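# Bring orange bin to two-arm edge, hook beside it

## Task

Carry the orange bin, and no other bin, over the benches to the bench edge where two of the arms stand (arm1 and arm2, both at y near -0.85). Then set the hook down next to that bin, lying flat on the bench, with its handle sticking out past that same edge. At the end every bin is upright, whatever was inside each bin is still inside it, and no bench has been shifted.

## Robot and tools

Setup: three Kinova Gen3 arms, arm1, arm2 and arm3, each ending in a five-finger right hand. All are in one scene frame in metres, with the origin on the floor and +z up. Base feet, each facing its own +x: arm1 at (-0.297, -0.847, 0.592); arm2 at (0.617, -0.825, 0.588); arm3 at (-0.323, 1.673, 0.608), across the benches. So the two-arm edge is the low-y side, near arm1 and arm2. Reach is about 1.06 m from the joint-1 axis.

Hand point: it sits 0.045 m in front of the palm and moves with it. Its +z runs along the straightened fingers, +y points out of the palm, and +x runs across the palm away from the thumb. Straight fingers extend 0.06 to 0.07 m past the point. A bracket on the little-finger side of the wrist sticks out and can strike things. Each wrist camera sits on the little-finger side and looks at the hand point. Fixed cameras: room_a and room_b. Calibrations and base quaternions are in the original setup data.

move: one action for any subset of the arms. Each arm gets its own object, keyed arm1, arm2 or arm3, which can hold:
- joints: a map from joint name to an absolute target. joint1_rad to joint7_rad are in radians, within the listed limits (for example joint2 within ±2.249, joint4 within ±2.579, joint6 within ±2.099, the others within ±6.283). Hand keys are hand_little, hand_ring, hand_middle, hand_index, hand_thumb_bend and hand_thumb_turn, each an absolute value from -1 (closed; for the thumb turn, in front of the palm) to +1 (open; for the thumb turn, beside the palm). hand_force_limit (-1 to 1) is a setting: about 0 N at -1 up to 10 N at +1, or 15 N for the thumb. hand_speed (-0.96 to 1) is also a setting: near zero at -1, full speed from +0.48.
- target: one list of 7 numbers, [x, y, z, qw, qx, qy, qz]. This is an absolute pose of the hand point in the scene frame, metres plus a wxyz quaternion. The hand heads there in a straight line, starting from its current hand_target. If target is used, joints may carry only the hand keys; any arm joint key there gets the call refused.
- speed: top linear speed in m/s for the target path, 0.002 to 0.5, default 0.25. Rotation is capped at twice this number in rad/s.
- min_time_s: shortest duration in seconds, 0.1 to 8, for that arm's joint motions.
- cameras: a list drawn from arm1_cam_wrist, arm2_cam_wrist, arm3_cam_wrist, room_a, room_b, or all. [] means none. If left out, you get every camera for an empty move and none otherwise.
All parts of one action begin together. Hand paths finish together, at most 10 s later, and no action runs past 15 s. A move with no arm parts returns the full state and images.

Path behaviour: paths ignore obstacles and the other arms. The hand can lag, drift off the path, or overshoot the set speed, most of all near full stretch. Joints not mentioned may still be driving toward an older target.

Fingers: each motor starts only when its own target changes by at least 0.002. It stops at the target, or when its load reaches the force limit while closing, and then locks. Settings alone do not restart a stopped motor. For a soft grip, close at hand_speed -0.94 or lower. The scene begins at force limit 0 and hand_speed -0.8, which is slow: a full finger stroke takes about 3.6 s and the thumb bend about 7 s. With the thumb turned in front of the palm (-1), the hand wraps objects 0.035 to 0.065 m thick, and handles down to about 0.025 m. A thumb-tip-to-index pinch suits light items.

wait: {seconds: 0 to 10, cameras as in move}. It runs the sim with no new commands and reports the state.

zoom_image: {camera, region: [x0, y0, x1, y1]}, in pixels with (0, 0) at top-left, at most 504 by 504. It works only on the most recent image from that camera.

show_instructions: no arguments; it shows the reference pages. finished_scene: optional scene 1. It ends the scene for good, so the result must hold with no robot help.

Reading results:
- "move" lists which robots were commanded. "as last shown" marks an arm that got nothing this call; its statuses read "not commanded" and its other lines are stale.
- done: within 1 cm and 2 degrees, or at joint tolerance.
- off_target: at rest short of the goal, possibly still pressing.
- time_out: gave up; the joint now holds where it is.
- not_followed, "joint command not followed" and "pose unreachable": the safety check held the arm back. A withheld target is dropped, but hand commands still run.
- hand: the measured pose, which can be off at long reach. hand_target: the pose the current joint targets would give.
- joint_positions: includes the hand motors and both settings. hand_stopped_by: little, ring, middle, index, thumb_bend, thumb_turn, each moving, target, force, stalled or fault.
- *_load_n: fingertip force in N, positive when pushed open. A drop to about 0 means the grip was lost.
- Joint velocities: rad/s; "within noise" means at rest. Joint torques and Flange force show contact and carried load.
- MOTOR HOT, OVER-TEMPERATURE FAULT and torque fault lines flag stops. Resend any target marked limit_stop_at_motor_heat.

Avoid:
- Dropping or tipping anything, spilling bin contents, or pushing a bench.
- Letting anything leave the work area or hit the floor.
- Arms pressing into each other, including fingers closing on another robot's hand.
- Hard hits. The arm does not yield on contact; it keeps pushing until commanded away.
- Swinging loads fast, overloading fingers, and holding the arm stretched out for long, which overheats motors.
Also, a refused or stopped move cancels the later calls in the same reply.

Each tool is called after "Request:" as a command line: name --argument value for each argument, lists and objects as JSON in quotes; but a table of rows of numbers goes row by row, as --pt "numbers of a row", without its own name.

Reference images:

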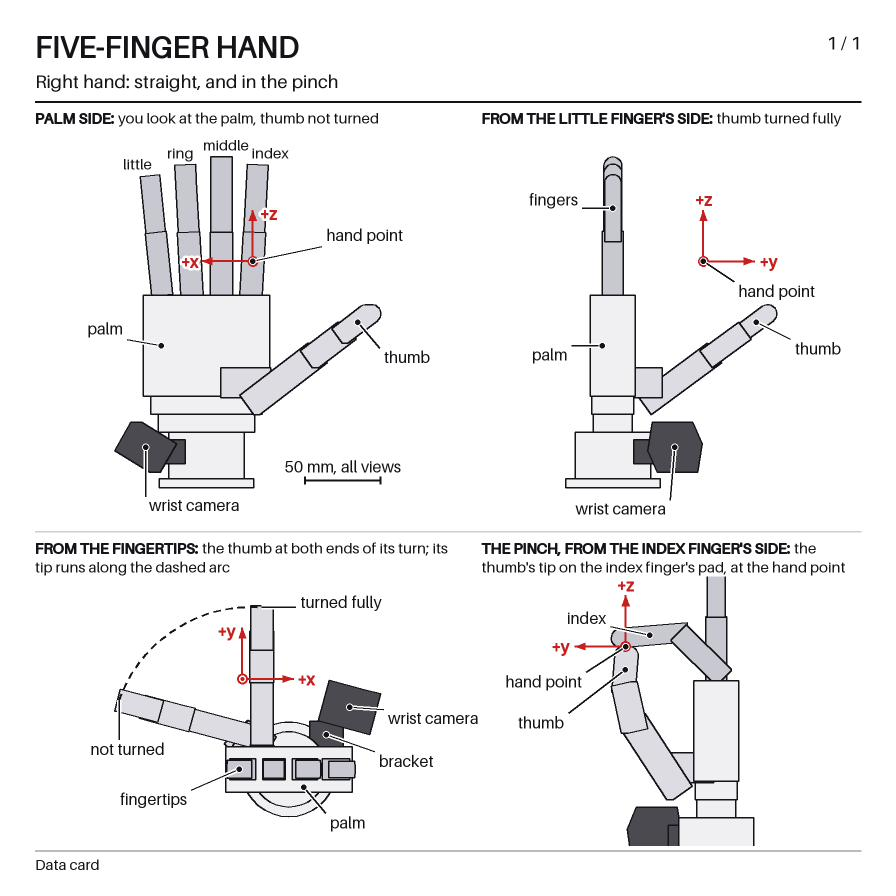

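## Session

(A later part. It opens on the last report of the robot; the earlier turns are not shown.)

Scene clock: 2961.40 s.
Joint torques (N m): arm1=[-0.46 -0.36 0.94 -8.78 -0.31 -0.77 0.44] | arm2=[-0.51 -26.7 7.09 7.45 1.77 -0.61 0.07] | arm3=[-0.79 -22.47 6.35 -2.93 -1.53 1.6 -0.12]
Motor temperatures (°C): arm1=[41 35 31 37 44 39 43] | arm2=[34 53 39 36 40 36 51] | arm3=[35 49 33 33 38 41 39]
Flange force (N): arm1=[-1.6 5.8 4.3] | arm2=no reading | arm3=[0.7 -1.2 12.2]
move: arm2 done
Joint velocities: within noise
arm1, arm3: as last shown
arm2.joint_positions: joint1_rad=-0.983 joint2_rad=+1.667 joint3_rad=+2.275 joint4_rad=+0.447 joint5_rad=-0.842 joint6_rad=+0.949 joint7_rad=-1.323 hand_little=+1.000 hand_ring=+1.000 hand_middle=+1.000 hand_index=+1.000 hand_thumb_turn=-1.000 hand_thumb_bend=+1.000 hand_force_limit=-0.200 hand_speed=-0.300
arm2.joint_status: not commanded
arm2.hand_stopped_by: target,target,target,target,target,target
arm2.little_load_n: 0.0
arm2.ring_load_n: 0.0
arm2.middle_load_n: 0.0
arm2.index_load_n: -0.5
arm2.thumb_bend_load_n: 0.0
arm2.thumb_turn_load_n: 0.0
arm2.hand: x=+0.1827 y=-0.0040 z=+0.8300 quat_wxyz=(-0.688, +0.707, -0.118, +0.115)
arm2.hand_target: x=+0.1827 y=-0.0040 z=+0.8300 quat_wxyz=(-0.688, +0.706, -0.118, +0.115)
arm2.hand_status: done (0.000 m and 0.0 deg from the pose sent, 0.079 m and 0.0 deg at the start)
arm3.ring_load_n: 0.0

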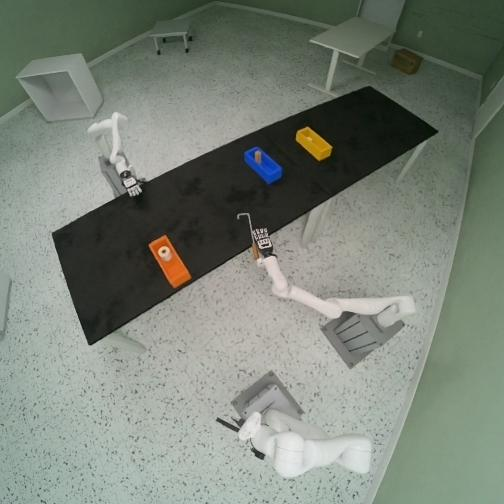

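Request:
move --arm2 '{"target": [0.50, -0.20, 0.90, 0.69083, -0.72165, -0.04229, 0.04048], "speed": 0.35}' --arm1 '{"target": [-0.10, -0.30, 0.95, 0.70711, -0.70711, 0, 0], "speed": 0.35}' --cameras '["room_b", "room_a"]'

Request:
zoom_image --camera "room_b" --region '[210, 190, 290, 260]'

Scene clock: 2976.13 s.
Joint torques (N m): arm1=[-0.67 10.1 -7.05 -5.35 1.1 -0.13 0.38] | arm2=[-0.32 -12.16 6.32 -4.03 -1.36 -2.23 0.1] | arm3=[-0.74 -22.47 6.32 -2.95 -1.5 1.58 -0.18]
Motor temperatures (°C): arm1=[41 35 31 37 44 39 43] | arm2=[34 53 39 36 40 37 51] | arm3=[35 49 33 33 38 41 39]
Flange force (N): arm1=[-3.3 -7.4 -5.8] | arm2=[1.9 2.6 6.7] | arm3=[0.5 -1.0 12.0]
move: arm1 done; arm2 done
Joint velocities: within noise
arm1.joint_positions: joint1_rad=-1.435 joint2_rad=-1.289 joint3_rad=+1.230 joint4_rad=+2.226 joint5_rad=+2.574 joint6_rad=+0.628 joint7_rad=-1.403 hand_little=+1.000 hand_ring=+1.000 hand_middle=+1.000 hand_index=+1.000 hand_thumb_turn=+1.000 hand_thumb_bend=+1.000 hand_force_limit=+0.200 hand_speed=-0.500
arm1.joint_status: not commanded
arm1.hand_stopped_by: target,target,target,target,target,target
arm1.little_load_n: 0.0
arm1.ring_load_n: 0.0
arm1.middle_load_n: 0.0
arm1.index_load_n: 0.0
arm1.thumb_bend_load_n: 0.0
arm1.thumb_turn_load_n: -0.5
arm1.hand: x=-0.1000 y=-0.3000 z=+0.9500 quat_wxyz=(-0.707, +0.707, +0.000, +0.000)
arm1.hand_target: x=-0.1000 y=-0.3000 z=+0.9500 quat_wxyz=(-0.707, +0.707, +0.000, +0.000)
arm1.hand_status: done (0.000 m and 0.0 deg from the pose sent, 0.588 m and 111.3 deg at the start)
arm2.joint_positions: joint1_rad=-0.967 joint2_rad=+0.602 joint3_rad=+0.958 joint4_rad=+2.284 joint5_rad=+0.070 joint6_rad=-1.089 joint7_rad=-0.505 hand_little=+1.000 hand_ring=+1.000 hand_middle=+1.000 hand_index=+1.000 hand_thumb_turn=-1.000 hand_thumb_bend=+1.000 hand_force_limit=-0.200 hand_speed=-0.300
arm2.joint_status: not commanded
arm2.hand_stopped_by: target,target,target,target,target,target
arm2.little_load_n: 0.0
arm2.ring_load_n: 0.0
arm2.middle_load_n: 0.0
arm2.index_load_n: 0.0
arm2.thumb_bend_load_n: 0.0
arm2.thumb_turn_load_n: 0.0
arm2.hand: x=+0.5000 y=-0.2000 z=+0.9000 quat_wxyz=(-0.690, +0.721, +0.042, -0.040)
arm2.hand_target: x=+0.5000 y=-0.2000 z=+0.9000 quat_wxyz=(-0.690, +0.721, +0.042, -0.040)
arm2.hand_status: done (0.000 m and 0.0 deg from the pose sent, 0.379 m and 25.7 deg at the start)
arm3: as last shown
arm3.thumb_turn_load_n: -0.5
pictures: room_a, room_b

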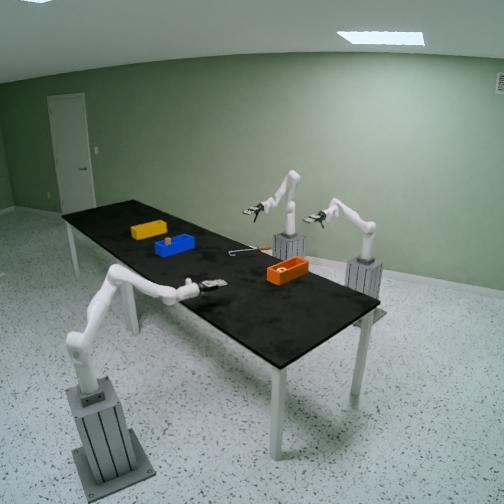

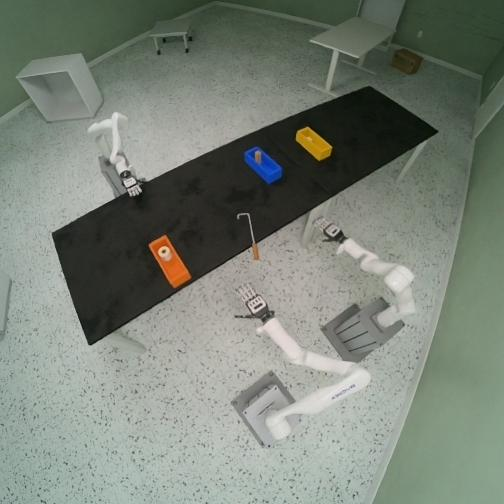

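Scaled by 6.300 from the camera's image (finer frame: 720x720).

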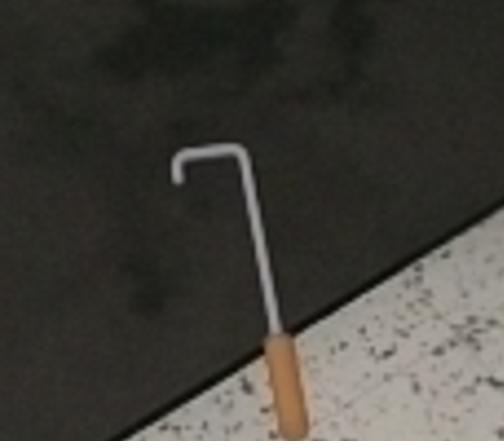

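Request:
move --arm1 '{"target": [0.1744, -0.0045, 0.79, 0.68898, -0.68898, 0.15906, -0.15906], "speed": 0.3}' --cameras '["arm1_cam_wrist", "room_b"]'

Request:
zoom_image --camera "room_b" --region '[210, 190, 290, 260]'

Scene clock: 3008.47 s.
Joint torques (N m): arm1=[-0.72 22.76 -6.91 0.91 0.68 -0.3 0.34] | arm2=[-0.33 -12.17 6.31 -4.02 -1.4 -2.24 0.09] | arm3=[-0.77 -22.5 6.33 -2.91 -1.53 1.59 -0.16]
Motor temperatures (°C): arm1=[41 35 32 37 44 39 43] | arm2=[34 50 38 36 40 37 51] | arm3=[35 49 33 33 38 41 39]
Flange force (N): arm1=[0.1 -3.2 -5.3] | arm2=[2.0 2.6 6.7] | arm3=[0.6 -1.1 12.3]
move: arm1 done
Joint velocities: within noise
arm1.joint_positions: joint1_rad=-2.084 joint2_rad=-1.679 joint3_rad=+1.398 joint4_rad=+1.016 joint5_rad=+3.120 joint6_rad=+0.440 joint7_rad=-1.336 hand_little=+1.000 hand_ring=+1.000 hand_middle=+1.000 hand_index=+1.000 hand_thumb_turn=+1.000 hand_thumb_bend=+1.000 hand_force_limit=+0.200 hand_speed=-0.500
arm1.joint_status: not commanded
arm1.hand_stopped_by: target,target,target,target,target,target
arm1.little_load_n: 0.0
arm1.ring_load_n: 0.0
arm1.middle_load_n: 0.0
arm1.index_load_n: 0.0
arm1.thumb_bend_load_n: 0.0
arm1.thumb_turn_load_n: 0.0
arm1.hand: x=+0.1744 y=-0.0045 z=+0.7900 quat_wxyz=(-0.689, +0.689, -0.159, +0.159)
arm1.hand_target: x=+0.1744 y=-0.0045 z=+0.7900 quat_wxyz=(-0.689, +0.689, -0.159, +0.159)
arm1.hand_status: done (0.000 m and 0.0 deg from the pose sent, 0.434 m and 26.0 deg at the start)
arm2: as last shown
arm3.joint_positions: joint1_rad=-0.736 joint2_rad=+1.139 joint3_rad=+0.957 joint4_rad=+1.457 joint5_rad=-3.095 joint6_rad=+0.689 joint7_rad=+2.258 hand_little=+1.000 hand_ring=+1.000 hand_middle=+1.000 hand_index=+1.000 hand_thumb_turn=+1.000 hand_thumb_bend=+1.000 hand_force_limit=+0.000 hand_speed=-0.800
arm3.joint_status: not commanded
arm3.hand_stopped_by: target,target,target,target,target,target
arm3.little_load_n: 0.0
arm3.ring_load_n: 0.0
arm3.middle_load_n: -0.5
arm3.index_load_n: 0.0
arm3.thumb_bend_load_n: 0.0
arm3.thumb_turn_load_n: 0.0
arm3.hand: x=-0.2480 y=+0.8000 z=+0.8400 quat_wxyz=(+0.000, +0.000, -0.737, +0.676)
arm3.hand_target: x=-0.2480 y=+0.8000 z=+0.8400 quat_wxyz=(+0.000, +0.000, -0.737, +0.676)
arm3.hand_status: not commanded
arm1_cam_wrist: T_world_to_cam=[[0.20046, -0.12909, -0.97116, 0.72477], [-0.97524, -0.12077, -0.18525, 0.31193], [-0.09337, 0.98425, -0.1501, 0.25863]] pos_world=[0.18307, -0.12333, 0.80047]

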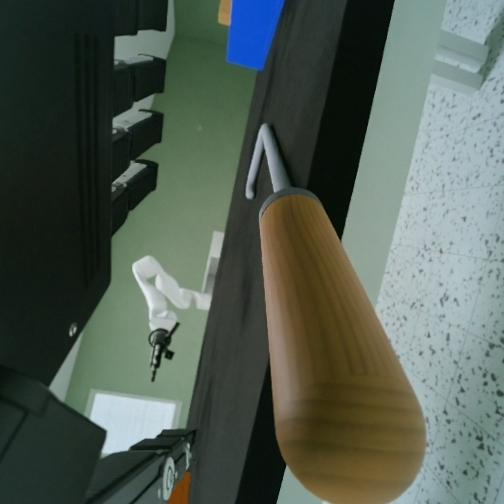

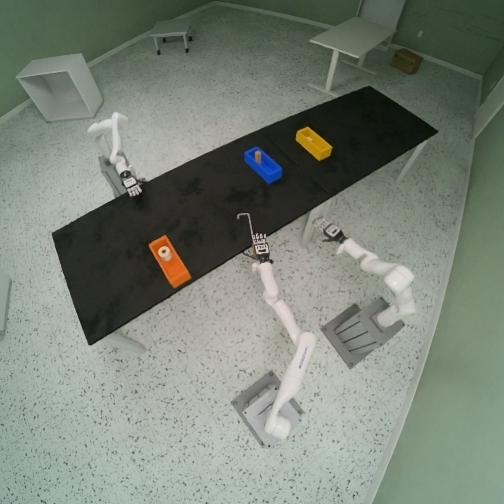

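Scaled by 6.300 from the camera's image (finer frame: 720x720).

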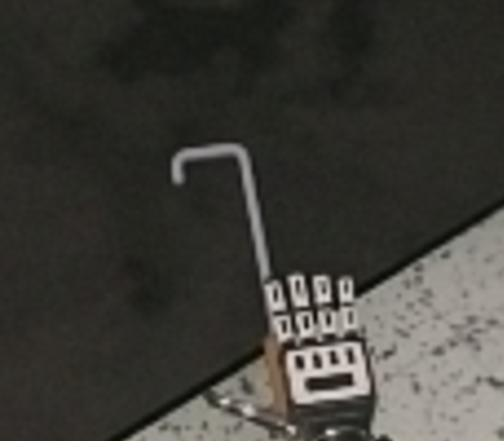

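Request:
move --arm1 '{"target": [0.1539, -0.0112, 0.775, 0.68898, -0.68898, 0.15906, -0.15906], "speed": 0.1}' --cameras '["arm1_cam_wrist", "room_b"]'

Request:
zoom_image --camera "room_b" --region '[210, 210, 290, 280]'

Scene clock: 3076.37 s.
Joint torques (N m): arm1=[-0.68 22.09 -7.32 1.35 0.89 -0.3 0.36] | arm2=[-0.32 -12.15 6.28 -4.01 -1.35 -2.26 0.11] | arm3=[-0.76 -22.5 6.36 -2.94 -1.53 1.62 -0.12]
Motor temperatures (°C): arm1=[41 36 32 37 45 39 43] | arm2=[34 47 38 36 40 37 51] | arm3=[35 50 33 33 38 41 39]
Flange force (N): arm1=[0.4 -3.7 -4.1] | arm2=[1.8 2.5 6.7] | arm3=[0.6 -1.1 12.3]
move: arm1 done
Joint velocities: within noise
arm1.joint_positions: joint1_rad=-2.070 joint2_rad=-1.722 joint3_rad=+1.384 joint4_rad=+1.106 joint5_rad=+3.172 joint6_rad=+0.508 joint7_rad=-1.347 hand_little=+1.000 hand_ring=+1.000 hand_middle=+1.000 hand_index=+1.000 hand_thumb_turn=+1.000 hand_thumb_bend=+1.000 hand_force_limit=+0.200 hand_speed=-0.500
arm1.joint_status: not commanded
arm1.hand_stopped_by: target,target,target,target,target,target
arm1.little_load_n: 0.0
arm1.ring_load_n: 0.0
arm1.middle_load_n: -0.5
arm1.index_load_n: 0.0
arm1.thumb_bend_load_n: 0.0
arm1.thumb_turn_load_n: 0.0
arm1.hand: x=+0.1540 y=-0.0112 z=+0.7750 quat_wxyz=(-0.689, +0.689, -0.159, +0.159)
arm1.hand_target: x=+0.1539 y=-0.0112 z=+0.7750 quat_wxyz=(-0.689, +0.689, -0.159, +0.159)
arm1.hand_status: done (0.000 m and 0.0 deg from the pose sent, 0.026 m and 0.0 deg at the start)
arm2, arm3: as last shown
arm3.middle_load_n: 0.0
arm1_cam_wrist: T_world_to_cam=[[0.20045, -0.12911, -0.97116, 0.71343], [-0.97525, -0.12067, -0.18525, 0.28835], [-0.09327, 0.98426, -0.1501, 0.26114]] pos_world=[0.16257, -0.13013, 0.78547]

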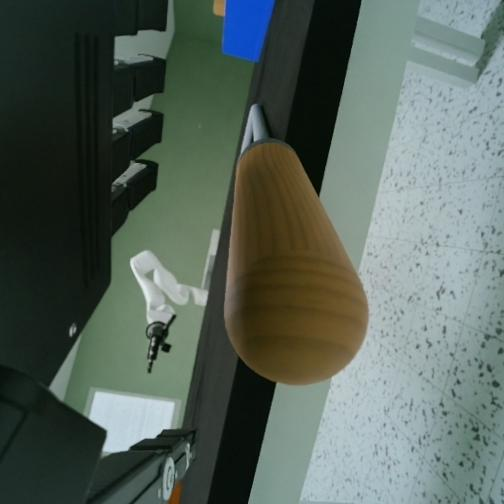

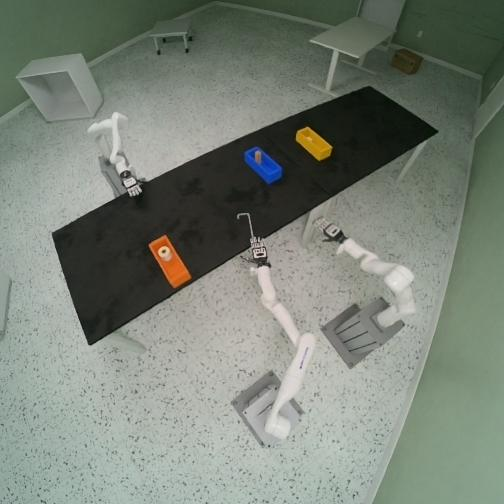

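Scaled by 6.300 from the camera's image (finer frame: 720x720).

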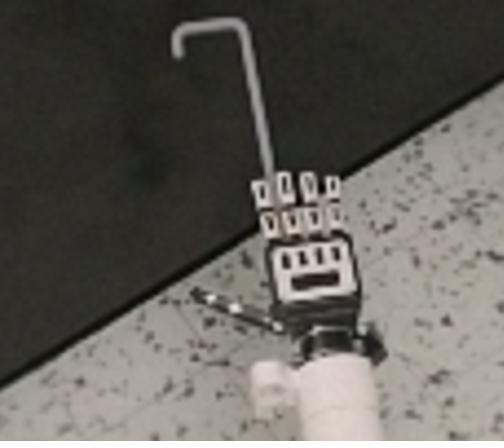

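Request:
move --arm1 '{"target": [0.1539, -0.0112, 0.735, 0.68898, -0.68898, 0.15906, -0.15906], "speed": 0.06}' --cameras '["arm1_cam_wrist"]'

Request:
move --arm1 '{"joints": {"hand_thumb_turn": -1, "hand_speed": -0.2, "hand_force_limit": -0.4}}' --cameras '["arm1_cam_wrist"]'

Scene clock: 3105.77 s.
Joint torques (N m): arm1=[-0.85 20.15 -5.99 1.77 0.48 -0.15 0.41] | arm2=[-0.28 -12.2 6.3 -4.11 -1.38 -2.26 0.09] | arm3=[-0.77 -22.45 6.28 -2.9 -1.53 1.58 -0.14]
Motor temperatures (°C): arm1=[41 37 32 37 45 39 43] | arm2=[34 46 38 36 40 37 51] | arm3=[35 50 33 33 38 41 39]
Flange force (N): arm1=[0.6 -5.9 -3.8] | arm2=[1.8 2.7 6.5] | arm3=[0.7 -1.2 12.2]
move: arm1 done
Joint velocities: within noise
arm1.joint_positions: joint1_rad=-2.077 joint2_rad=-1.805 joint3_rad=+1.353 joint4_rad=+1.084 joint5_rad=+3.285 joint6_rad=+0.477 joint7_rad=-1.377 hand_little=+1.000 hand_ring=+1.000 hand_middle=+1.000 hand_index=+1.000 hand_thumb_turn=+1.000 hand_thumb_bend=+1.000 hand_force_limit=+0.200 hand_speed=-0.500
arm1.joint_status: not commanded
arm1.hand_stopped_by: target,target,target,target,target,target
arm1.little_load_n: 0.0
arm1.ring_load_n: 0.0
arm1.middle_load_n: 0.0
arm1.index_load_n: 0.0
arm1.thumb_bend_load_n: 0.0
arm1.thumb_turn_load_n: 0.0
arm1.hand: x=+0.1539 y=-0.0112 z=+0.7350 quat_wxyz=(-0.689, +0.689, -0.159, +0.159)
arm1.hand_target: x=+0.1539 y=-0.0112 z=+0.7350 quat_wxyz=(-0.689, +0.689, -0.159, +0.159)
arm1.hand_status: done (0.000 m and 0.0 deg from the pose sent, 0.040 m and 0.0 deg at the start)
arm2, arm3: as last shown
arm1_cam_wrist: T_world_to_cam=[[0.20037, -0.1291, -0.97118, 0.67463], [-0.97526, -0.12076, -0.18516, 0.28087], [-0.09337, 0.98425, -0.1501, 0.25505]] pos_world=[0.16257, -0.13003, 0.74547]

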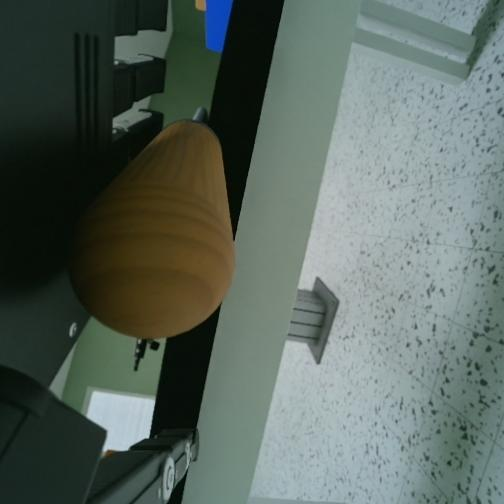

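Scene clock: 3107.53 s.
Joint torques (N m): arm1=[-0.8 20.16 -6.05 1.71 0.54 -0.08 0.46] | arm2=[-0.31 -12.15 6.31 -4.04 -1.39 -2.27 0.09] | arm3=[-0.75 -22.45 6.31 -2.99 -1.54 1.59 -0.15]
Motor temperatures (°C): arm1=[41 37 32 37 45 39 43] | arm2=[34 46 38 36 40 37 51] | arm3=[35 50 33 33 38 41 39]
Flange force (N): arm1=[0.7 -6.0 -3.9] | arm2=[1.9 2.4 6.7] | arm3=[0.7 -1.2 11.9]
move: arm1 done
Joint velocities: within noise
arm1.joint_positions: joint1_rad=-2.077 joint2_rad=-1.805 joint3_rad=+1.353 joint4_rad=+1.084 joint5_rad=+3.285 joint6_rad=+0.477 joint7_rad=-1.377 hand_little=+1.000 hand_ring=+1.000 hand_middle=+1.000 hand_index=+1.000 hand_thumb_turn=-1.000 hand_thumb_bend=+1.000 hand_force_limit=-0.400 hand_speed=-0.200
arm1.joint_status: all done
arm1.hand_stopped_by: target,target,target,target,target,target
arm1.little_load_n: -0.5
arm1.ring_load_n: 0.0
arm1.middle_load_n: 0.0
arm1.index_load_n: 0.0
arm1.thumb_bend_load_n: 0.0
arm1.thumb_turn_load_n: 0.0
arm1.hand: x=+0.1539 y=-0.0112 z=+0.7350 quat_wxyz=(-0.689, +0.689, -0.159, +0.159)
arm1.hand_target: x=+0.1539 y=-0.0112 z=+0.7350 quat_wxyz=(-0.689, +0.689, -0.159, +0.159)
arm1.hand_status: not commanded
arm2, arm3: as last shown
arm2.index_load_n: -0.5
arm3.thumb_turn_load_n: -0.5
arm1_cam_wrist: T_world_to_cam=[[0.20047, -0.12909, -0.97116, 0.6746], [-0.97524, -0.12077, -0.18526, 0.28095], [-0.09337, 0.98425, -0.1501, 0.25505]] pos_world=[0.16257, -0.13003, 0.74547]

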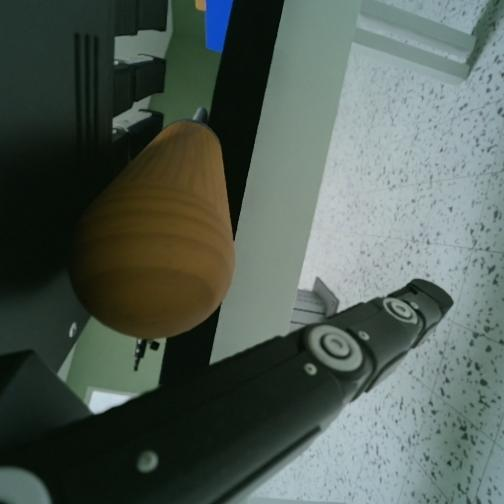

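Request:
move --cameras '["arm1_cam_wrist", "room_b"]'

Request:
zoom_image --camera "room_b" --region '[230, 205, 280, 255]'

Request:
zoom_image --camera "arm1_cam_wrist" --region '[50, 90, 260, 350]'

Scene clock: 3126.40 s.
Joint torques (N m): arm1=[-0.8 20.09 -5.97 1.74 0.55 -0.16 0.37] | arm2=[-0.28 -12.16 6.34 -4.03 -1.38 -2.25 0.06] | arm3=[-0.79 -22.45 6.36 -2.93 -1.54 1.6 -0.15]
Motor temperatures (°C): arm1=[41 38 32 36 45 39 43] | arm2=[34 45 38 36 40 37 51] | arm3=[35 50 33 33 38 41 39]
Flange force (N): arm1=[0.6 -6.2 -3.9] | arm2=[1.8 2.5 6.6] | arm3=[0.7 -1.2 12.2]
Joint velocities: within noise
arm1.joint_positions: joint1_rad=-2.076 joint2_rad=-1.805 joint3_rad=+1.353 joint4_rad=+1.084 joint5_rad=+3.285 joint6_rad=+0.477 joint7_rad=-1.377 hand_little=+1.000 hand_ring=+1.000 hand_middle=+1.000 hand_index=+1.000 hand_thumb_turn=-1.000 hand_thumb_bend=+1.000 hand_force_limit=-0.400 hand_speed=-0.200
arm1.joint_status: all done
arm1.hand_stopped_by: target,target,target,target,target,target
arm1.little_load_n: 0.0
arm1.ring_load_n: 0.0
arm1.middle_load_n: 0.0
arm1.index_load_n: 0.0
arm1.thumb_bend_load_n: 0.0
arm1.thumb_turn_load_n: 0.0
arm1.hand: x=+0.1539 y=-0.0112 z=+0.7350 quat_wxyz=(-0.689, +0.689, -0.159, +0.159) (m; scene frame)
arm1.hand_target: x=+0.1539 y=-0.0112 z=+0.7350 quat_wxyz=(-0.689, +0.689, -0.159, +0.159) (m; scene frame)
arm1.hand_status: not commanded
arm2.joint_positions: joint1_rad=-0.967 joint2_rad=+0.602 joint3_rad=+0.958 joint4_rad=+2.284 joint5_rad=+0.070 joint6_rad=-1.089 joint7_rad=-0.505 hand_little=+1.000 hand_ring=+1.000 hand_middle=+1.000 hand_index=+1.000 hand_thumb_turn=-1.000 hand_thumb_bend=+1.000 hand_force_limit=-0.200 hand_speed=-0.300
arm2.joint_status: not commanded
arm2.hand_stopped_by: target,target,target,target,target,target
arm2.little_load_n: 0.0
arm2.ring_load_n: -0.5
arm2.middle_load_n: 0.0
arm2.index_load_n: 0.0
arm2.thumb_bend_load_n: 0.0
arm2.thumb_turn_load_n: 0.0
arm2.hand: x=+0.5000 y=-0.2000 z=+0.9000 quat_wxyz=(-0.690, +0.721, +0.042, -0.040) (m; scene frame)
arm2.hand_target: x=+0.5000 y=-0.2000 z=+0.9000 quat_wxyz=(-0.690, +0.721, +0.042, -0.040) (m; scene frame)
arm2.hand_status: not commanded
arm3.joint_positions: joint1_rad=-0.736 joint2_rad=+1.139 joint3_rad=+0.957 joint4_rad=+1.457 joint5_rad=-3.095 joint6_rad=+0.689 joint7_rad=+2.258 hand_little=+1.000 hand_ring=+1.000 hand_middle=+1.000 hand_index=+1.000 hand_thumb_turn=+1.000 hand_thumb_bend=+1.000 hand_force_limit=+0.000 hand_speed=-0.800
arm3.joint_status: not commanded
arm3.hand_stopped_by: target,target,target,target,target,target
arm3.little_load_n: -0.5
arm3.ring_load_n: 0.0
arm3.middle_load_n: 0.0
arm3.index_load_n: 0.0
arm3.thumb_bend_load_n: 0.0
arm3.thumb_turn_load_n: 0.0
arm3.hand: x=-0.2480 y=+0.8000 z=+0.8400 quat_wxyz=(+0.000, +0.000, -0.737, +0.676) (m; scene frame)
arm3.hand_target: x=-0.2480 y=+0.8000 z=+0.8400 quat_wxyz=(+0.000, +0.000, -0.737, +0.676) (m; scene frame)
arm3.hand_status: not commanded
pictures: arm1_cam_wrist, room_b
camera_calibration:
arm1_cam_wrist: T_world_to_cam=[[0.20046, -0.12909, -0.97116, 0.6746], [-0.97524, -0.12077, -0.18525, 0.28094], [-0.09337, 0.98425, -0.1501, 0.25505]] pos_world=[0.16257, -0.13003, 0.74547]

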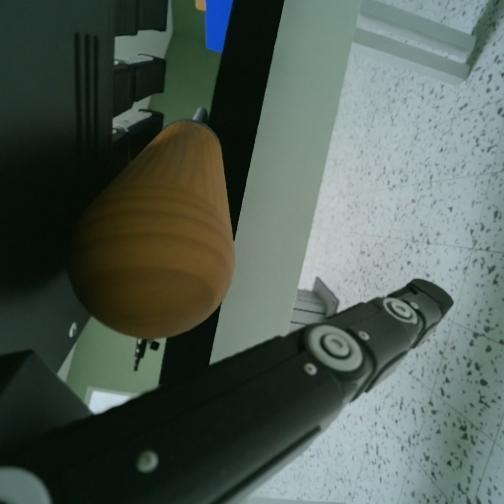

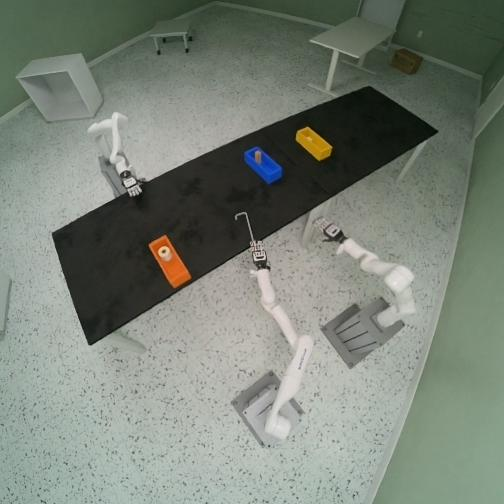

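Scaled by 10.080 from the camera's image (finer frame: 720x720).

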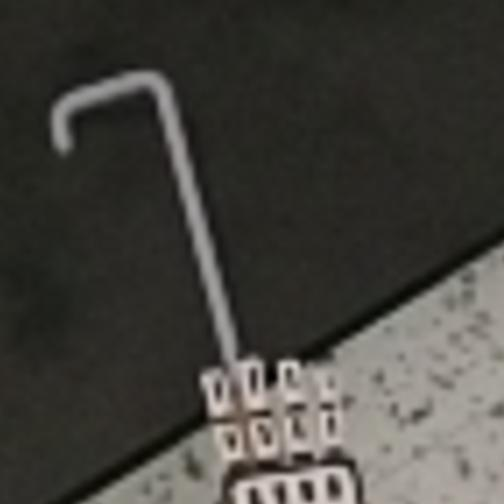

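Scaled by 1.938 from the camera's image (finer frame: 720x720).

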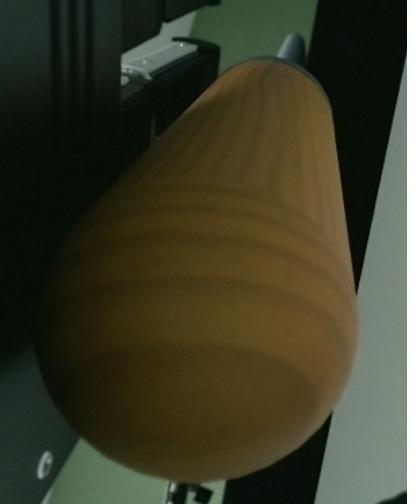

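Request:
move --cameras '["arm1_cam_wrist","room_b"]'

Request:
zoom_image --camera "room_b" --region '[215, 195, 305, 285]'

Request:
zoom_image --camera "arm1_cam_wrist" --region '[0, 60, 400, 460]'

Scene clock: 3158.93 s.
Joint torques (N m): arm1=[-0.84 20.11 -5.99 1.78 0.52 -0.1 0.45] | arm2=[-0.33 -12.18 6.35 -4.06 -1.38 -2.25 0.09] | arm3=[-0.75 -22.45 6.31 -2.92 -1.54 1.6 -0.14]
Motor temperatures (°C): arm1=[41 39 32 36 44 39 43] | arm2=[34 44 38 36 40 37 51] | arm3=[35 50 33 33 38 41 39]
Flange force (N): arm1=[0.8 -6.0 -3.6] | arm2=[1.9 2.7 6.7] | arm3=[0.6 -1.2 12.2]
Joint velocities: within noise
arm1.joint_positions: joint1_rad=-2.076 joint2_rad=-1.805 joint3_rad=+1.353 joint4_rad=+1.084 joint5_rad=+3.285 joint6_rad=+0.477 joint7_rad=-1.377 hand_little=+1.000 hand_ring=+1.000 hand_middle=+1.000 hand_index=+1.000 hand_thumb_turn=-1.000 hand_thumb_bend=+1.000 hand_force_limit=-0.400 hand_speed=-0.200
arm1.joint_status: all done
arm1.hand_stopped_by: target,target,target,target,target,target
arm1.little_load_n: 0.0
arm1.ring_load_n: 0.0
arm1.middle_load_n: 0.0
arm1.index_load_n: 0.0
arm1.thumb_bend_load_n: 0.0
arm1.thumb_turn_load_n: 0.0
arm1.hand: x=+0.1539 y=-0.0112 z=+0.7350 quat_wxyz=(-0.689, +0.689, -0.159, +0.159) (m; scene frame)
arm1.hand_target: x=+0.1539 y=-0.0112 z=+0.7350 quat_wxyz=(-0.689, +0.689, -0.159, +0.159) (m; scene frame)
arm1.hand_status: not commanded
arm2.joint_positions: joint1_rad=-0.967 joint2_rad=+0.602 joint3_rad=+0.958 joint4_rad=+2.284 joint5_rad=+0.070 joint6_rad=-1.089 joint7_rad=-0.505 hand_little=+1.000 hand_ring=+1.000 hand_middle=+1.000 hand_index=+1.000 hand_thumb_turn=-1.000 hand_thumb_bend=+1.000 hand_force_limit=-0.200 hand_speed=-0.300
arm2.joint_status: not commanded
arm2.hand_stopped_by: target,target,target,target,target,target
arm2.little_load_n: 0.0
arm2.ring_load_n: 0.0
arm2.middle_load_n: 0.0
arm2.index_load_n: 0.0
arm2.thumb_bend_load_n: 0.0
arm2.thumb_turn_load_n: 0.0
arm2.hand: x=+0.5000 y=-0.2000 z=+0.9000 quat_wxyz=(-0.690, +0.721, +0.042, -0.040) (m; scene frame)
arm2.hand_target: x=+0.5000 y=-0.2000 z=+0.9000 quat_wxyz=(-0.690, +0.721, +0.042, -0.040) (m; scene frame)
arm2.hand_status: not commanded
arm3.joint_positions: joint1_rad=-0.736 joint2_rad=+1.139 joint3_rad=+0.957 joint4_rad=+1.457 joint5_rad=-3.095 joint6_rad=+0.689 joint7_rad=+2.258 hand_little=+1.000 hand_ring=+1.000 hand_middle=+1.000 hand_index=+1.000 hand_thumb_turn=+1.000 hand_thumb_bend=+1.000 hand_force_limit=+0.000 hand_speed=-0.800
arm3.joint_status: not commanded
arm3.hand_stopped_by: target,target,target,target,target,target
arm3.little_load_n: 0.0
arm3.ring_load_n: 0.0
arm3.middle_load_n: 0.0
arm3.index_load_n: 0.0
arm3.thumb_bend_load_n: 0.0
arm3.thumb_turn_load_n: 0.0
arm3.hand: x=-0.2480 y=+0.8000 z=+0.8400 quat_wxyz=(+0.000, +0.000, -0.737, +0.676) (m; scene frame)
arm3.hand_target: x=-0.2480 y=+0.8000 z=+0.8400 quat_wxyz=(+0.000, +0.000, -0.737, +0.676) (m; scene frame)
arm3.hand_status: not commanded
pictures: arm1_cam_wrist, room_b
camera_calibration:
arm1_cam_wrist: T_world_to_cam=[[0.20046, -0.12909, -0.97116, 0.6746], [-0.97524, -0.12077, -0.18525, 0.28094], [-0.09337, 0.98425, -0.1501, 0.25505]] pos_world=[0.16257, -0.13003, 0.74547]

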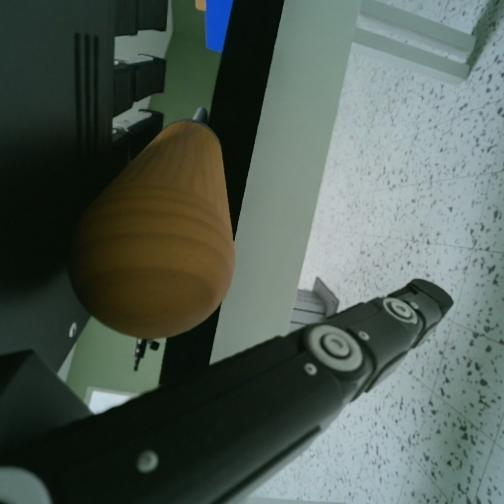

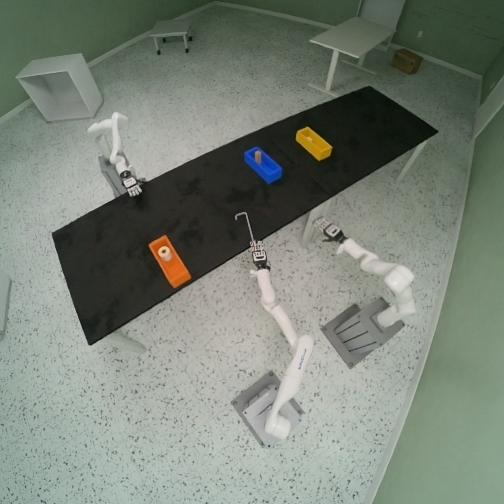

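Scaled by 5.600 from the camera's image (finer frame: 720x720).

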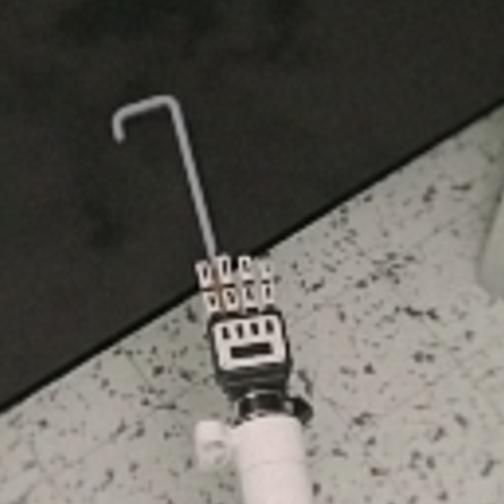

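Scaled by 1.260 from the camera's image (finer frame: 720x720).

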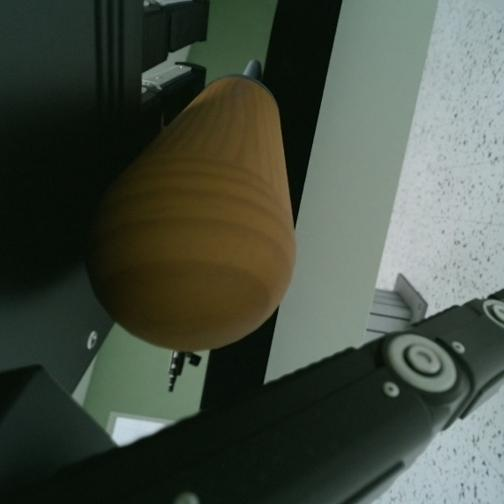

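Request:
move --arm1 '{"target": [0.1606, -0.0142, 0.735, 0.69101, -0.69101, 0.15003, -0.15003], "speed": 0.04}'

Request:
move --arm1 '{"joints": {"hand_thumb_bend": 0.25, "hand_speed": -0.4, "hand_force_limit": -0.4}}' --cameras '["arm1_cam_wrist","room_b"]'

Request:
zoom_image --camera "room_b" --region '[230, 205, 280, 255]'

Scene clock: 3235.40 s.
Joint torques (N m): arm1=[-0.82 20.23 -6.07 1.77 0.42 -0.12 0.44] | arm2=[-0.32 -12.15 6.34 -4 -1.38 -2.24 0.13] | arm3=[-0.78 -22.45 6.31 -2.97 -1.51 1.59 -0.12]
Motor temperatures (°C): arm1=[41 41 32 36 44 39 43] | arm2=[34 43 38 36 40 36 51] | arm3=[35 50 33 33 38 41 39]
Flange force (N): arm1=[0.6 -5.9 -3.4] | arm2=[2.0 2.6 6.8] | arm3=[0.7 -1.1 12.0]
move: arm1 done
Joint velocities: within noise
arm1.joint_positions: joint1_rad=-2.058 joint2_rad=-1.797 joint3_rad=+1.363 joint4_rad=+1.068 joint5_rad=+3.269 joint6_rad=+0.419 joint7_rad=-1.376 hand_little=+1.000 hand_ring=+1.000 hand_middle=+1.000 hand_index=+1.000 hand_thumb_turn=-1.000 hand_thumb_bend=+1.000 hand_force_limit=-0.400 hand_speed=-0.200
arm1.joint_status: not commanded
arm1.hand_stopped_by: target,target,target,target,target,target
arm1.little_load_n: 0.0
arm1.ring_load_n: 0.0
arm1.middle_load_n: 0.0
arm1.index_load_n: -0.5
arm1.thumb_bend_load_n: 0.0
arm1.thumb_turn_load_n: 0.0
arm1.hand: x=+0.1607 y=-0.0142 z=+0.7350 quat_wxyz=(-0.691, +0.691, -0.150, +0.150)
arm1.hand_target: x=+0.1606 y=-0.0142 z=+0.7350 quat_wxyz=(-0.691, +0.691, -0.150, +0.150)
arm1.hand_status: done (0.000 m and 0.0 deg from the pose sent, 0.007 m and 1.5 deg at the start)
arm2, arm3: as last shown
arm2.thumb_turn_load_n: 0.5
arm3.thumb_turn_load_n: -0.5
pictures: none

Scene clock: 3236.77 s.
Joint torques (N m): arm1=[-1.09 20.34 -6.04 1.9 0.44 -0.22 0.43] | arm2=[-0.33 -12.18 6.34 -4.02 -1.37 -2.26 0.08] | arm3=[-0.73 -22.47 6.32 -2.9 -1.51 1.6 -0.14]
Motor temperatures (°C): arm1=[41 41 32 36 44 39 43] | arm2=[34 43 38 36 40 36 51] | arm3=[35 50 33 33 38 41 39]
Flange force (N): arm1=[0.8 -5.8 -3.7] | arm2=[1.9 2.6 6.8] | arm3=[0.5 -1.1 12.2]
move: arm1 done
Joint velocities: within noise
arm1.joint_positions: joint1_rad=-2.058 joint2_rad=-1.797 joint3_rad=+1.363 joint4_rad=+1.068 joint5_rad=+3.269 joint6_rad=+0.419 joint7_rad=-1.376 hand_little=+1.000 hand_ring=+1.000 hand_middle=+1.000 hand_index=+1.000 hand_thumb_turn=-1.000 hand_thumb_bend=+0.250 hand_force_limit=-0.400 hand_speed=-0.400
arm1.joint_status: all done
arm1.hand_stopped_by: target,target,target,target,target,target
arm1.little_load_n: 0.0
arm1.ring_load_n: 0.0
arm1.middle_load_n: 0.0
arm1.index_load_n: 0.0
arm1.thumb_bend_load_n: 0.5
arm1.thumb_turn_load_n: 0.0
arm1.hand: x=+0.1606 y=-0.0142 z=+0.7350 quat_wxyz=(-0.691, +0.691, -0.150, +0.150)
arm1.hand_target: x=+0.1606 y=-0.0142 z=+0.7350 quat_wxyz=(-0.691, +0.691, -0.150, +0.150)
arm1.hand_status: not commanded
arm2, arm3: as last shown
arm2.thumb_turn_load_n: 0.0
arm3.thumb_bend_load_n: 0.5
arm1_cam_wrist: T_world_to_cam=[[0.20378, -0.12379, -0.97116, 0.6724], [-0.97175, -0.14624, -0.18526, 0.28619], [-0.11909, 0.98147, -0.1501, 0.26281]] pos_world=[0.17238, -0.13285, 0.74547]

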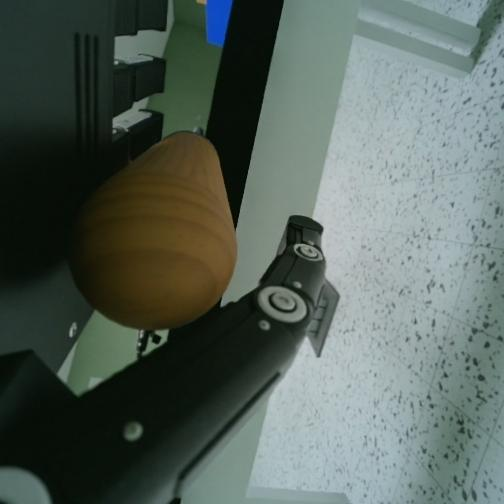

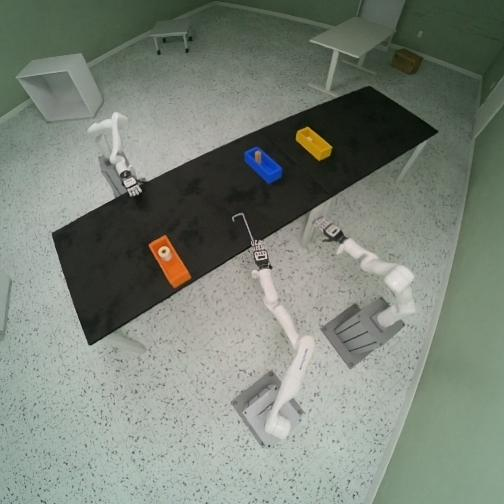

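Scaled by 10.080 from the camera's image (finer frame: 720x720).

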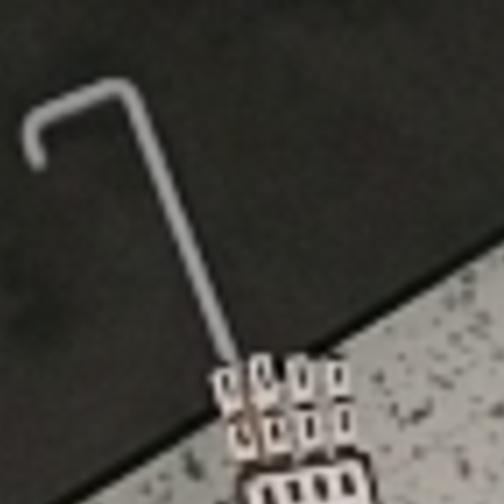

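Request:
move --arm1 '{"joints": {"hand_thumb_bend": 1.0}}'

Request:
move --arm1 '{"target": [0.1606, -0.0142, 0.748, 0.69101, -0.69101, 0.15003, -0.15003], "speed": 0.05}'

Request:
move --arm1 '{"target": [0.1647, -0.0176, 0.748, 0.69988, -0.69988, 0.10085, -0.10085], "speed": 0.08}' --cameras '["arm1_cam_wrist","room_b"]'

Request:
zoom_image --camera "room_b" --region '[230, 205, 280, 255]'

Scene clock: 3280.73 s.
Joint torques (N m): arm1=[-1.09 20.31 -6.02 1.81 0.43 -0.21 0.46] | arm2=[-0.34 -12.13 6.24 -4.07 -1.37 -2.24 0.07] | arm3=[-0.74 -22.46 6.32 -2.94 -1.53 1.6 -0.15]
Motor temperatures (°C): arm1=[41 42 32 36 44 39 43] | arm2=[34 42 38 36 40 36 51] | arm3=[35 50 33 33 38 41 39]
Flange force (N): arm1=[0.7 -5.8 -4.1] | arm2=[1.9 2.5 6.5] | arm3=[0.6 -1.2 12.1]
move: arm1 done
Joint velocities: within noise
arm1.joint_positions: joint1_rad=-2.058 joint2_rad=-1.797 joint3_rad=+1.363 joint4_rad=+1.068 joint5_rad=+3.269 joint6_rad=+0.419 joint7_rad=-1.376 hand_little=+1.000 hand_ring=+1.000 hand_middle=+1.000 hand_index=+1.000 hand_thumb_turn=-1.000 hand_thumb_bend=+1.000 hand_force_limit=-0.400 hand_speed=-0.400
arm1.joint_status: all done
arm1.hand_stopped_by: target,target,target,target,target,target
arm1.little_load_n: 0.0
arm1.ring_load_n: 0.0
arm1.middle_load_n: 0.0
arm1.index_load_n: 0.0
arm1.thumb_bend_load_n: 0.0
arm1.thumb_turn_load_n: 0.0
arm1.hand: x=+0.1606 y=-0.0142 z=+0.7350 quat_wxyz=(-0.691, +0.691, -0.150, +0.150)
arm1.hand_target: x=+0.1606 y=-0.0142 z=+0.7350 quat_wxyz=(-0.691, +0.691, -0.150, +0.150)
arm1.hand_status: not commanded
arm2, arm3: as last shown
arm3.thumb_bend_load_n: 0.0
arm3.thumb_turn_load_n: 0.0
pictures: none

Scene clock: 3281.70 s.
Joint torques (N m): arm1=[-0.69 22.02 -7.12 1.76 0.69 -0.23 0.4] | arm2=[-0.26 -12.15 6.32 -4.08 -1.39 -2.27 0.09] | arm3=[-0.78 -22.44 6.3 -2.93 -1.53 1.58 -0.14]
Motor temperatures (°C): arm1=[41 42 32 36 44 39 43] | arm2=[34 42 38 36 40 36 51] | arm3=[35 50 33 33 38 41 39]
Flange force (N): arm1=[0.3 -3.7 -3.8] | arm2=[1.7 2.4 6.5] | arm3=[0.7 -1.2 12.1]
move: arm1 done
Joint velocities: within noise
arm1.joint_positions: joint1_rad=-2.055 joint2_rad=-1.769 joint3_rad=+1.377 joint4_rad=+1.076 joint5_rad=+3.231 joint6_rad=+0.431 joint7_rad=-1.369 hand_little=+1.000 hand_ring=+1.000 hand_middle=+1.000 hand_index=+1.000 hand_thumb_turn=-1.000 hand_thumb_bend=+1.000 hand_force_limit=-0.400 hand_speed=-0.400
arm1.joint_status: not commanded
arm1.hand_stopped_by: target,target,target,target,target,target
arm1.little_load_n: 0.0
arm1.ring_load_n: 0.0
arm1.middle_load_n: 0.0
arm1.index_load_n: 0.0
arm1.thumb_bend_load_n: 0.0
arm1.thumb_turn_load_n: 0.0
arm1.hand: x=+0.1606 y=-0.0142 z=+0.7480 quat_wxyz=(-0.691, +0.691, -0.150, +0.150)
arm1.hand_target: x=+0.1606 y=-0.0142 z=+0.7480 quat_wxyz=(-0.691, +0.691, -0.150, +0.150)
arm1.hand_status: done (0.000 m and 0.0 deg from the pose sent, 0.013 m and 0.0 deg at the start)
arm2, arm3: as last shown
pictures: none

Scene clock: 3283.10 s.
Joint torques (N m): arm1=[-0.72 22.48 -7.18 1.22 0.05 -0.21 0.4] | arm2=[-0.33 -12.16 6.32 -4.1 -1.36 -2.26 0.11] | arm3=[-0.76 -22.48 6.33 -2.93 -1.53 1.58 -0.13]
Motor temperatures (°C): arm1=[41 42 32 36 44 39 43] | arm2=[34 42 38 36 40 36 51] | arm3=[35 50 33 33 38 41 39]
Flange force (N): arm1=[-0.7 -3.8 -4.5] | arm2=[1.9 2.7 6.5] | arm3=[0.7 -1.1 12.2]
move: arm1 done
Joint velocities: within noise
arm1.joint_positions: joint1_rad=-2.013 joint2_rad=-1.729 joint3_rad=+1.437 joint4_rad=+0.986 joint5_rad=+3.161 joint6_rad=+0.169 joint7_rad=-1.373 hand_little=+1.000 hand_ring=+1.000 hand_middle=+1.000 hand_index=+1.000 hand_thumb_turn=-1.000 hand_thumb_bend=+1.000 hand_force_limit=-0.400 hand_speed=-0.400
arm1.joint_status: not commanded
arm1.hand_stopped_by: target,target,target,target,target,target
arm1.little_load_n: -0.5
arm1.ring_load_n: 0.0
arm1.middle_load_n: -0.5
arm1.index_load_n: 0.0
arm1.thumb_bend_load_n: 0.0
arm1.thumb_turn_load_n: 0.0
arm1.hand: x=+0.1647 y=-0.0176 z=+0.7480 quat_wxyz=(-0.700, +0.700, -0.101, +0.101)
arm1.hand_target: x=+0.1647 y=-0.0176 z=+0.7480 quat_wxyz=(-0.700, +0.700, -0.101, +0.101)
arm1.hand_status: done (0.000 m and 0.0 deg from the pose sent, 0.005 m and 8.1 deg at the start)
arm2, arm3: as last shown
arm3.ring_load_n: -0.5
arm3.thumb_turn_load_n: -0.5
arm1_cam_wrist: T_world_to_cam=[[0.21918, -0.09385, -0.97116, 0.68175], [-0.94145, -0.2817, -0.18525, 0.28473], [-0.25619, 0.9549, -0.1501, 0.29071]] pos_world=[0.19312, -0.1334, 0.75847]

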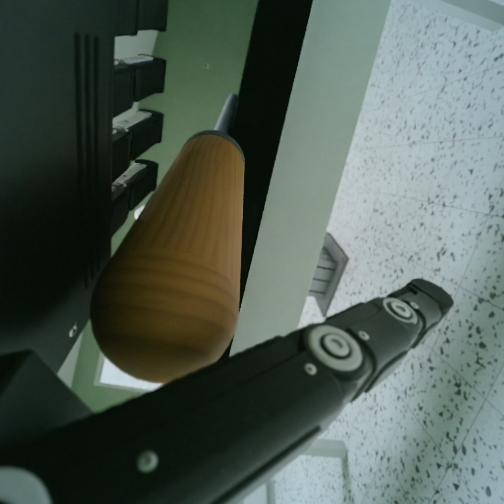

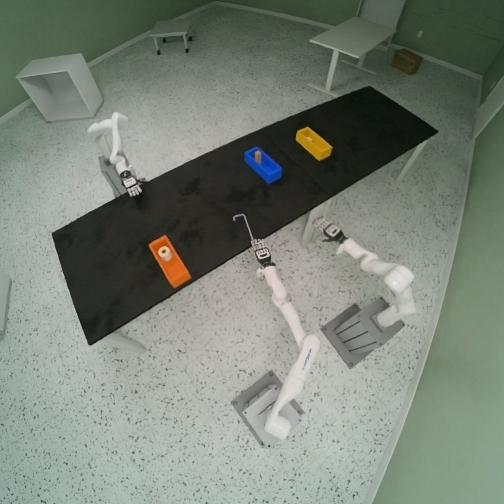

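Scaled by 10.080 from the camera's image (finer frame: 720x720).

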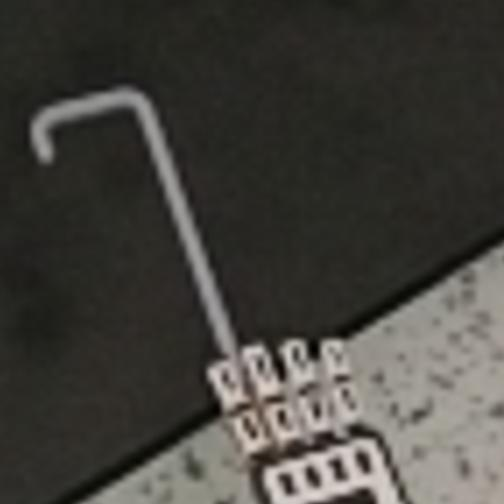

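Request:
move --arm1 '{"target": [0.1639, -0.027, 0.748, 0.69791, -0.69791, 0.11366, -0.11366], "speed": 0.05}' --cameras '["arm1_cam_wrist","room_b"]'

Request:
zoom_image --camera "room_b" --region '[230, 205, 280, 255]'

Scene clock: 3341.43 s.
Joint torques (N m): arm1=[-0.66 21.97 -7.38 1.35 0.28 -0.22 0.37] | arm2=[-0.28 -12.13 6.28 -4.06 -1.38 -2.25 0.1] | arm3=[-0.79 -22.5 6.31 -2.93 -1.54 1.59 -0.14]
Motor temperatures (°C): arm1=[41 43 31 36 44 39 43] | arm2=[34 42 38 36 40 36 51] | arm3=[35 50 33 33 38 41 39]
Flange force (N): arm1=[-0.4 -3.8 -4.0] | arm2=[1.8 2.4 6.5] | arm3=[0.7 -1.1 12.2]
move: arm1 done
Joint velocities: within noise
arm1.joint_positions: joint1_rad=-1.992 joint2_rad=-1.743 joint3_rad=+1.426 joint4_rad=+1.062 joint5_rad=+3.175 joint6_rad=+0.258 joint7_rad=-1.369 hand_little=+1.000 hand_ring=+1.000 hand_middle=+1.000 hand_index=+1.000 hand_thumb_turn=-1.000 hand_thumb_bend=+1.000 hand_force_limit=-0.400 hand_speed=-0.400
arm1.joint_status: not commanded
arm1.hand_stopped_by: target,target,target,target,target,target
arm1.little_load_n: 0.0
arm1.ring_load_n: 0.0
arm1.middle_load_n: 0.0
arm1.index_load_n: 0.0
arm1.thumb_bend_load_n: 0.0
arm1.thumb_turn_load_n: 0.0
arm1.hand: x=+0.1639 y=-0.0270 z=+0.7480 quat_wxyz=(-0.698, +0.698, -0.114, +0.114)
arm1.hand_target: x=+0.1639 y=-0.0270 z=+0.7480 quat_wxyz=(-0.698, +0.698, -0.114, +0.114)
arm1.hand_status: done (0.000 m and 0.0 deg from the pose sent, 0.009 m and 2.1 deg at the start)
arm2, arm3: as last shown
arm2.ring_load_n: -0.5
arm3.little_load_n: -0.5
arm3.ring_load_n: 0.0
arm1_cam_wrist: T_world_to_cam=[[0.2156, -0.10182, -0.97116, 0.68144], [-0.95114, -0.24703, -0.18525, 0.28378], [-0.22104, 0.96364, -0.1501, 0.29387]] pos_world=[0.18795, -0.1437, 0.75847]

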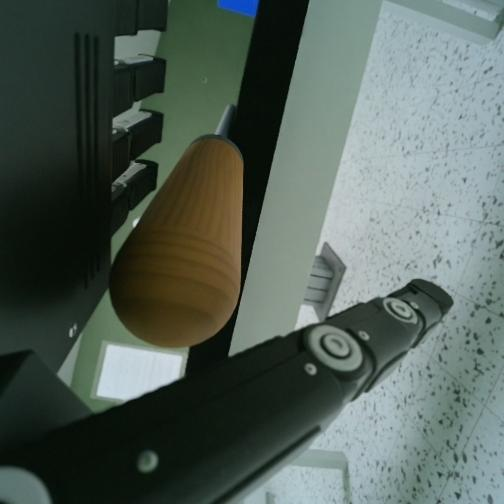

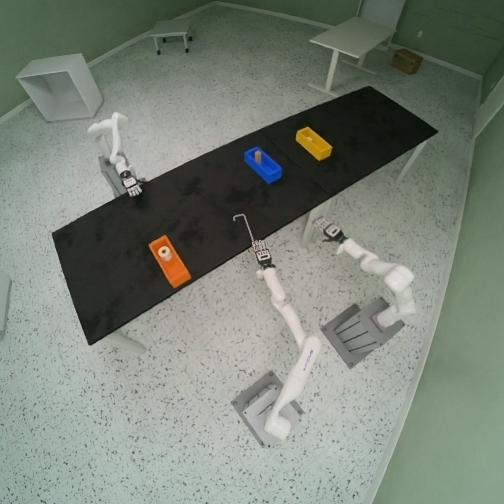

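Scaled by 10.080 from the camera's image (finer frame: 720x720).

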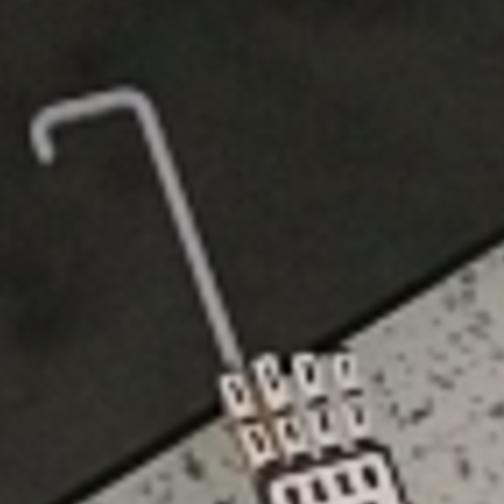

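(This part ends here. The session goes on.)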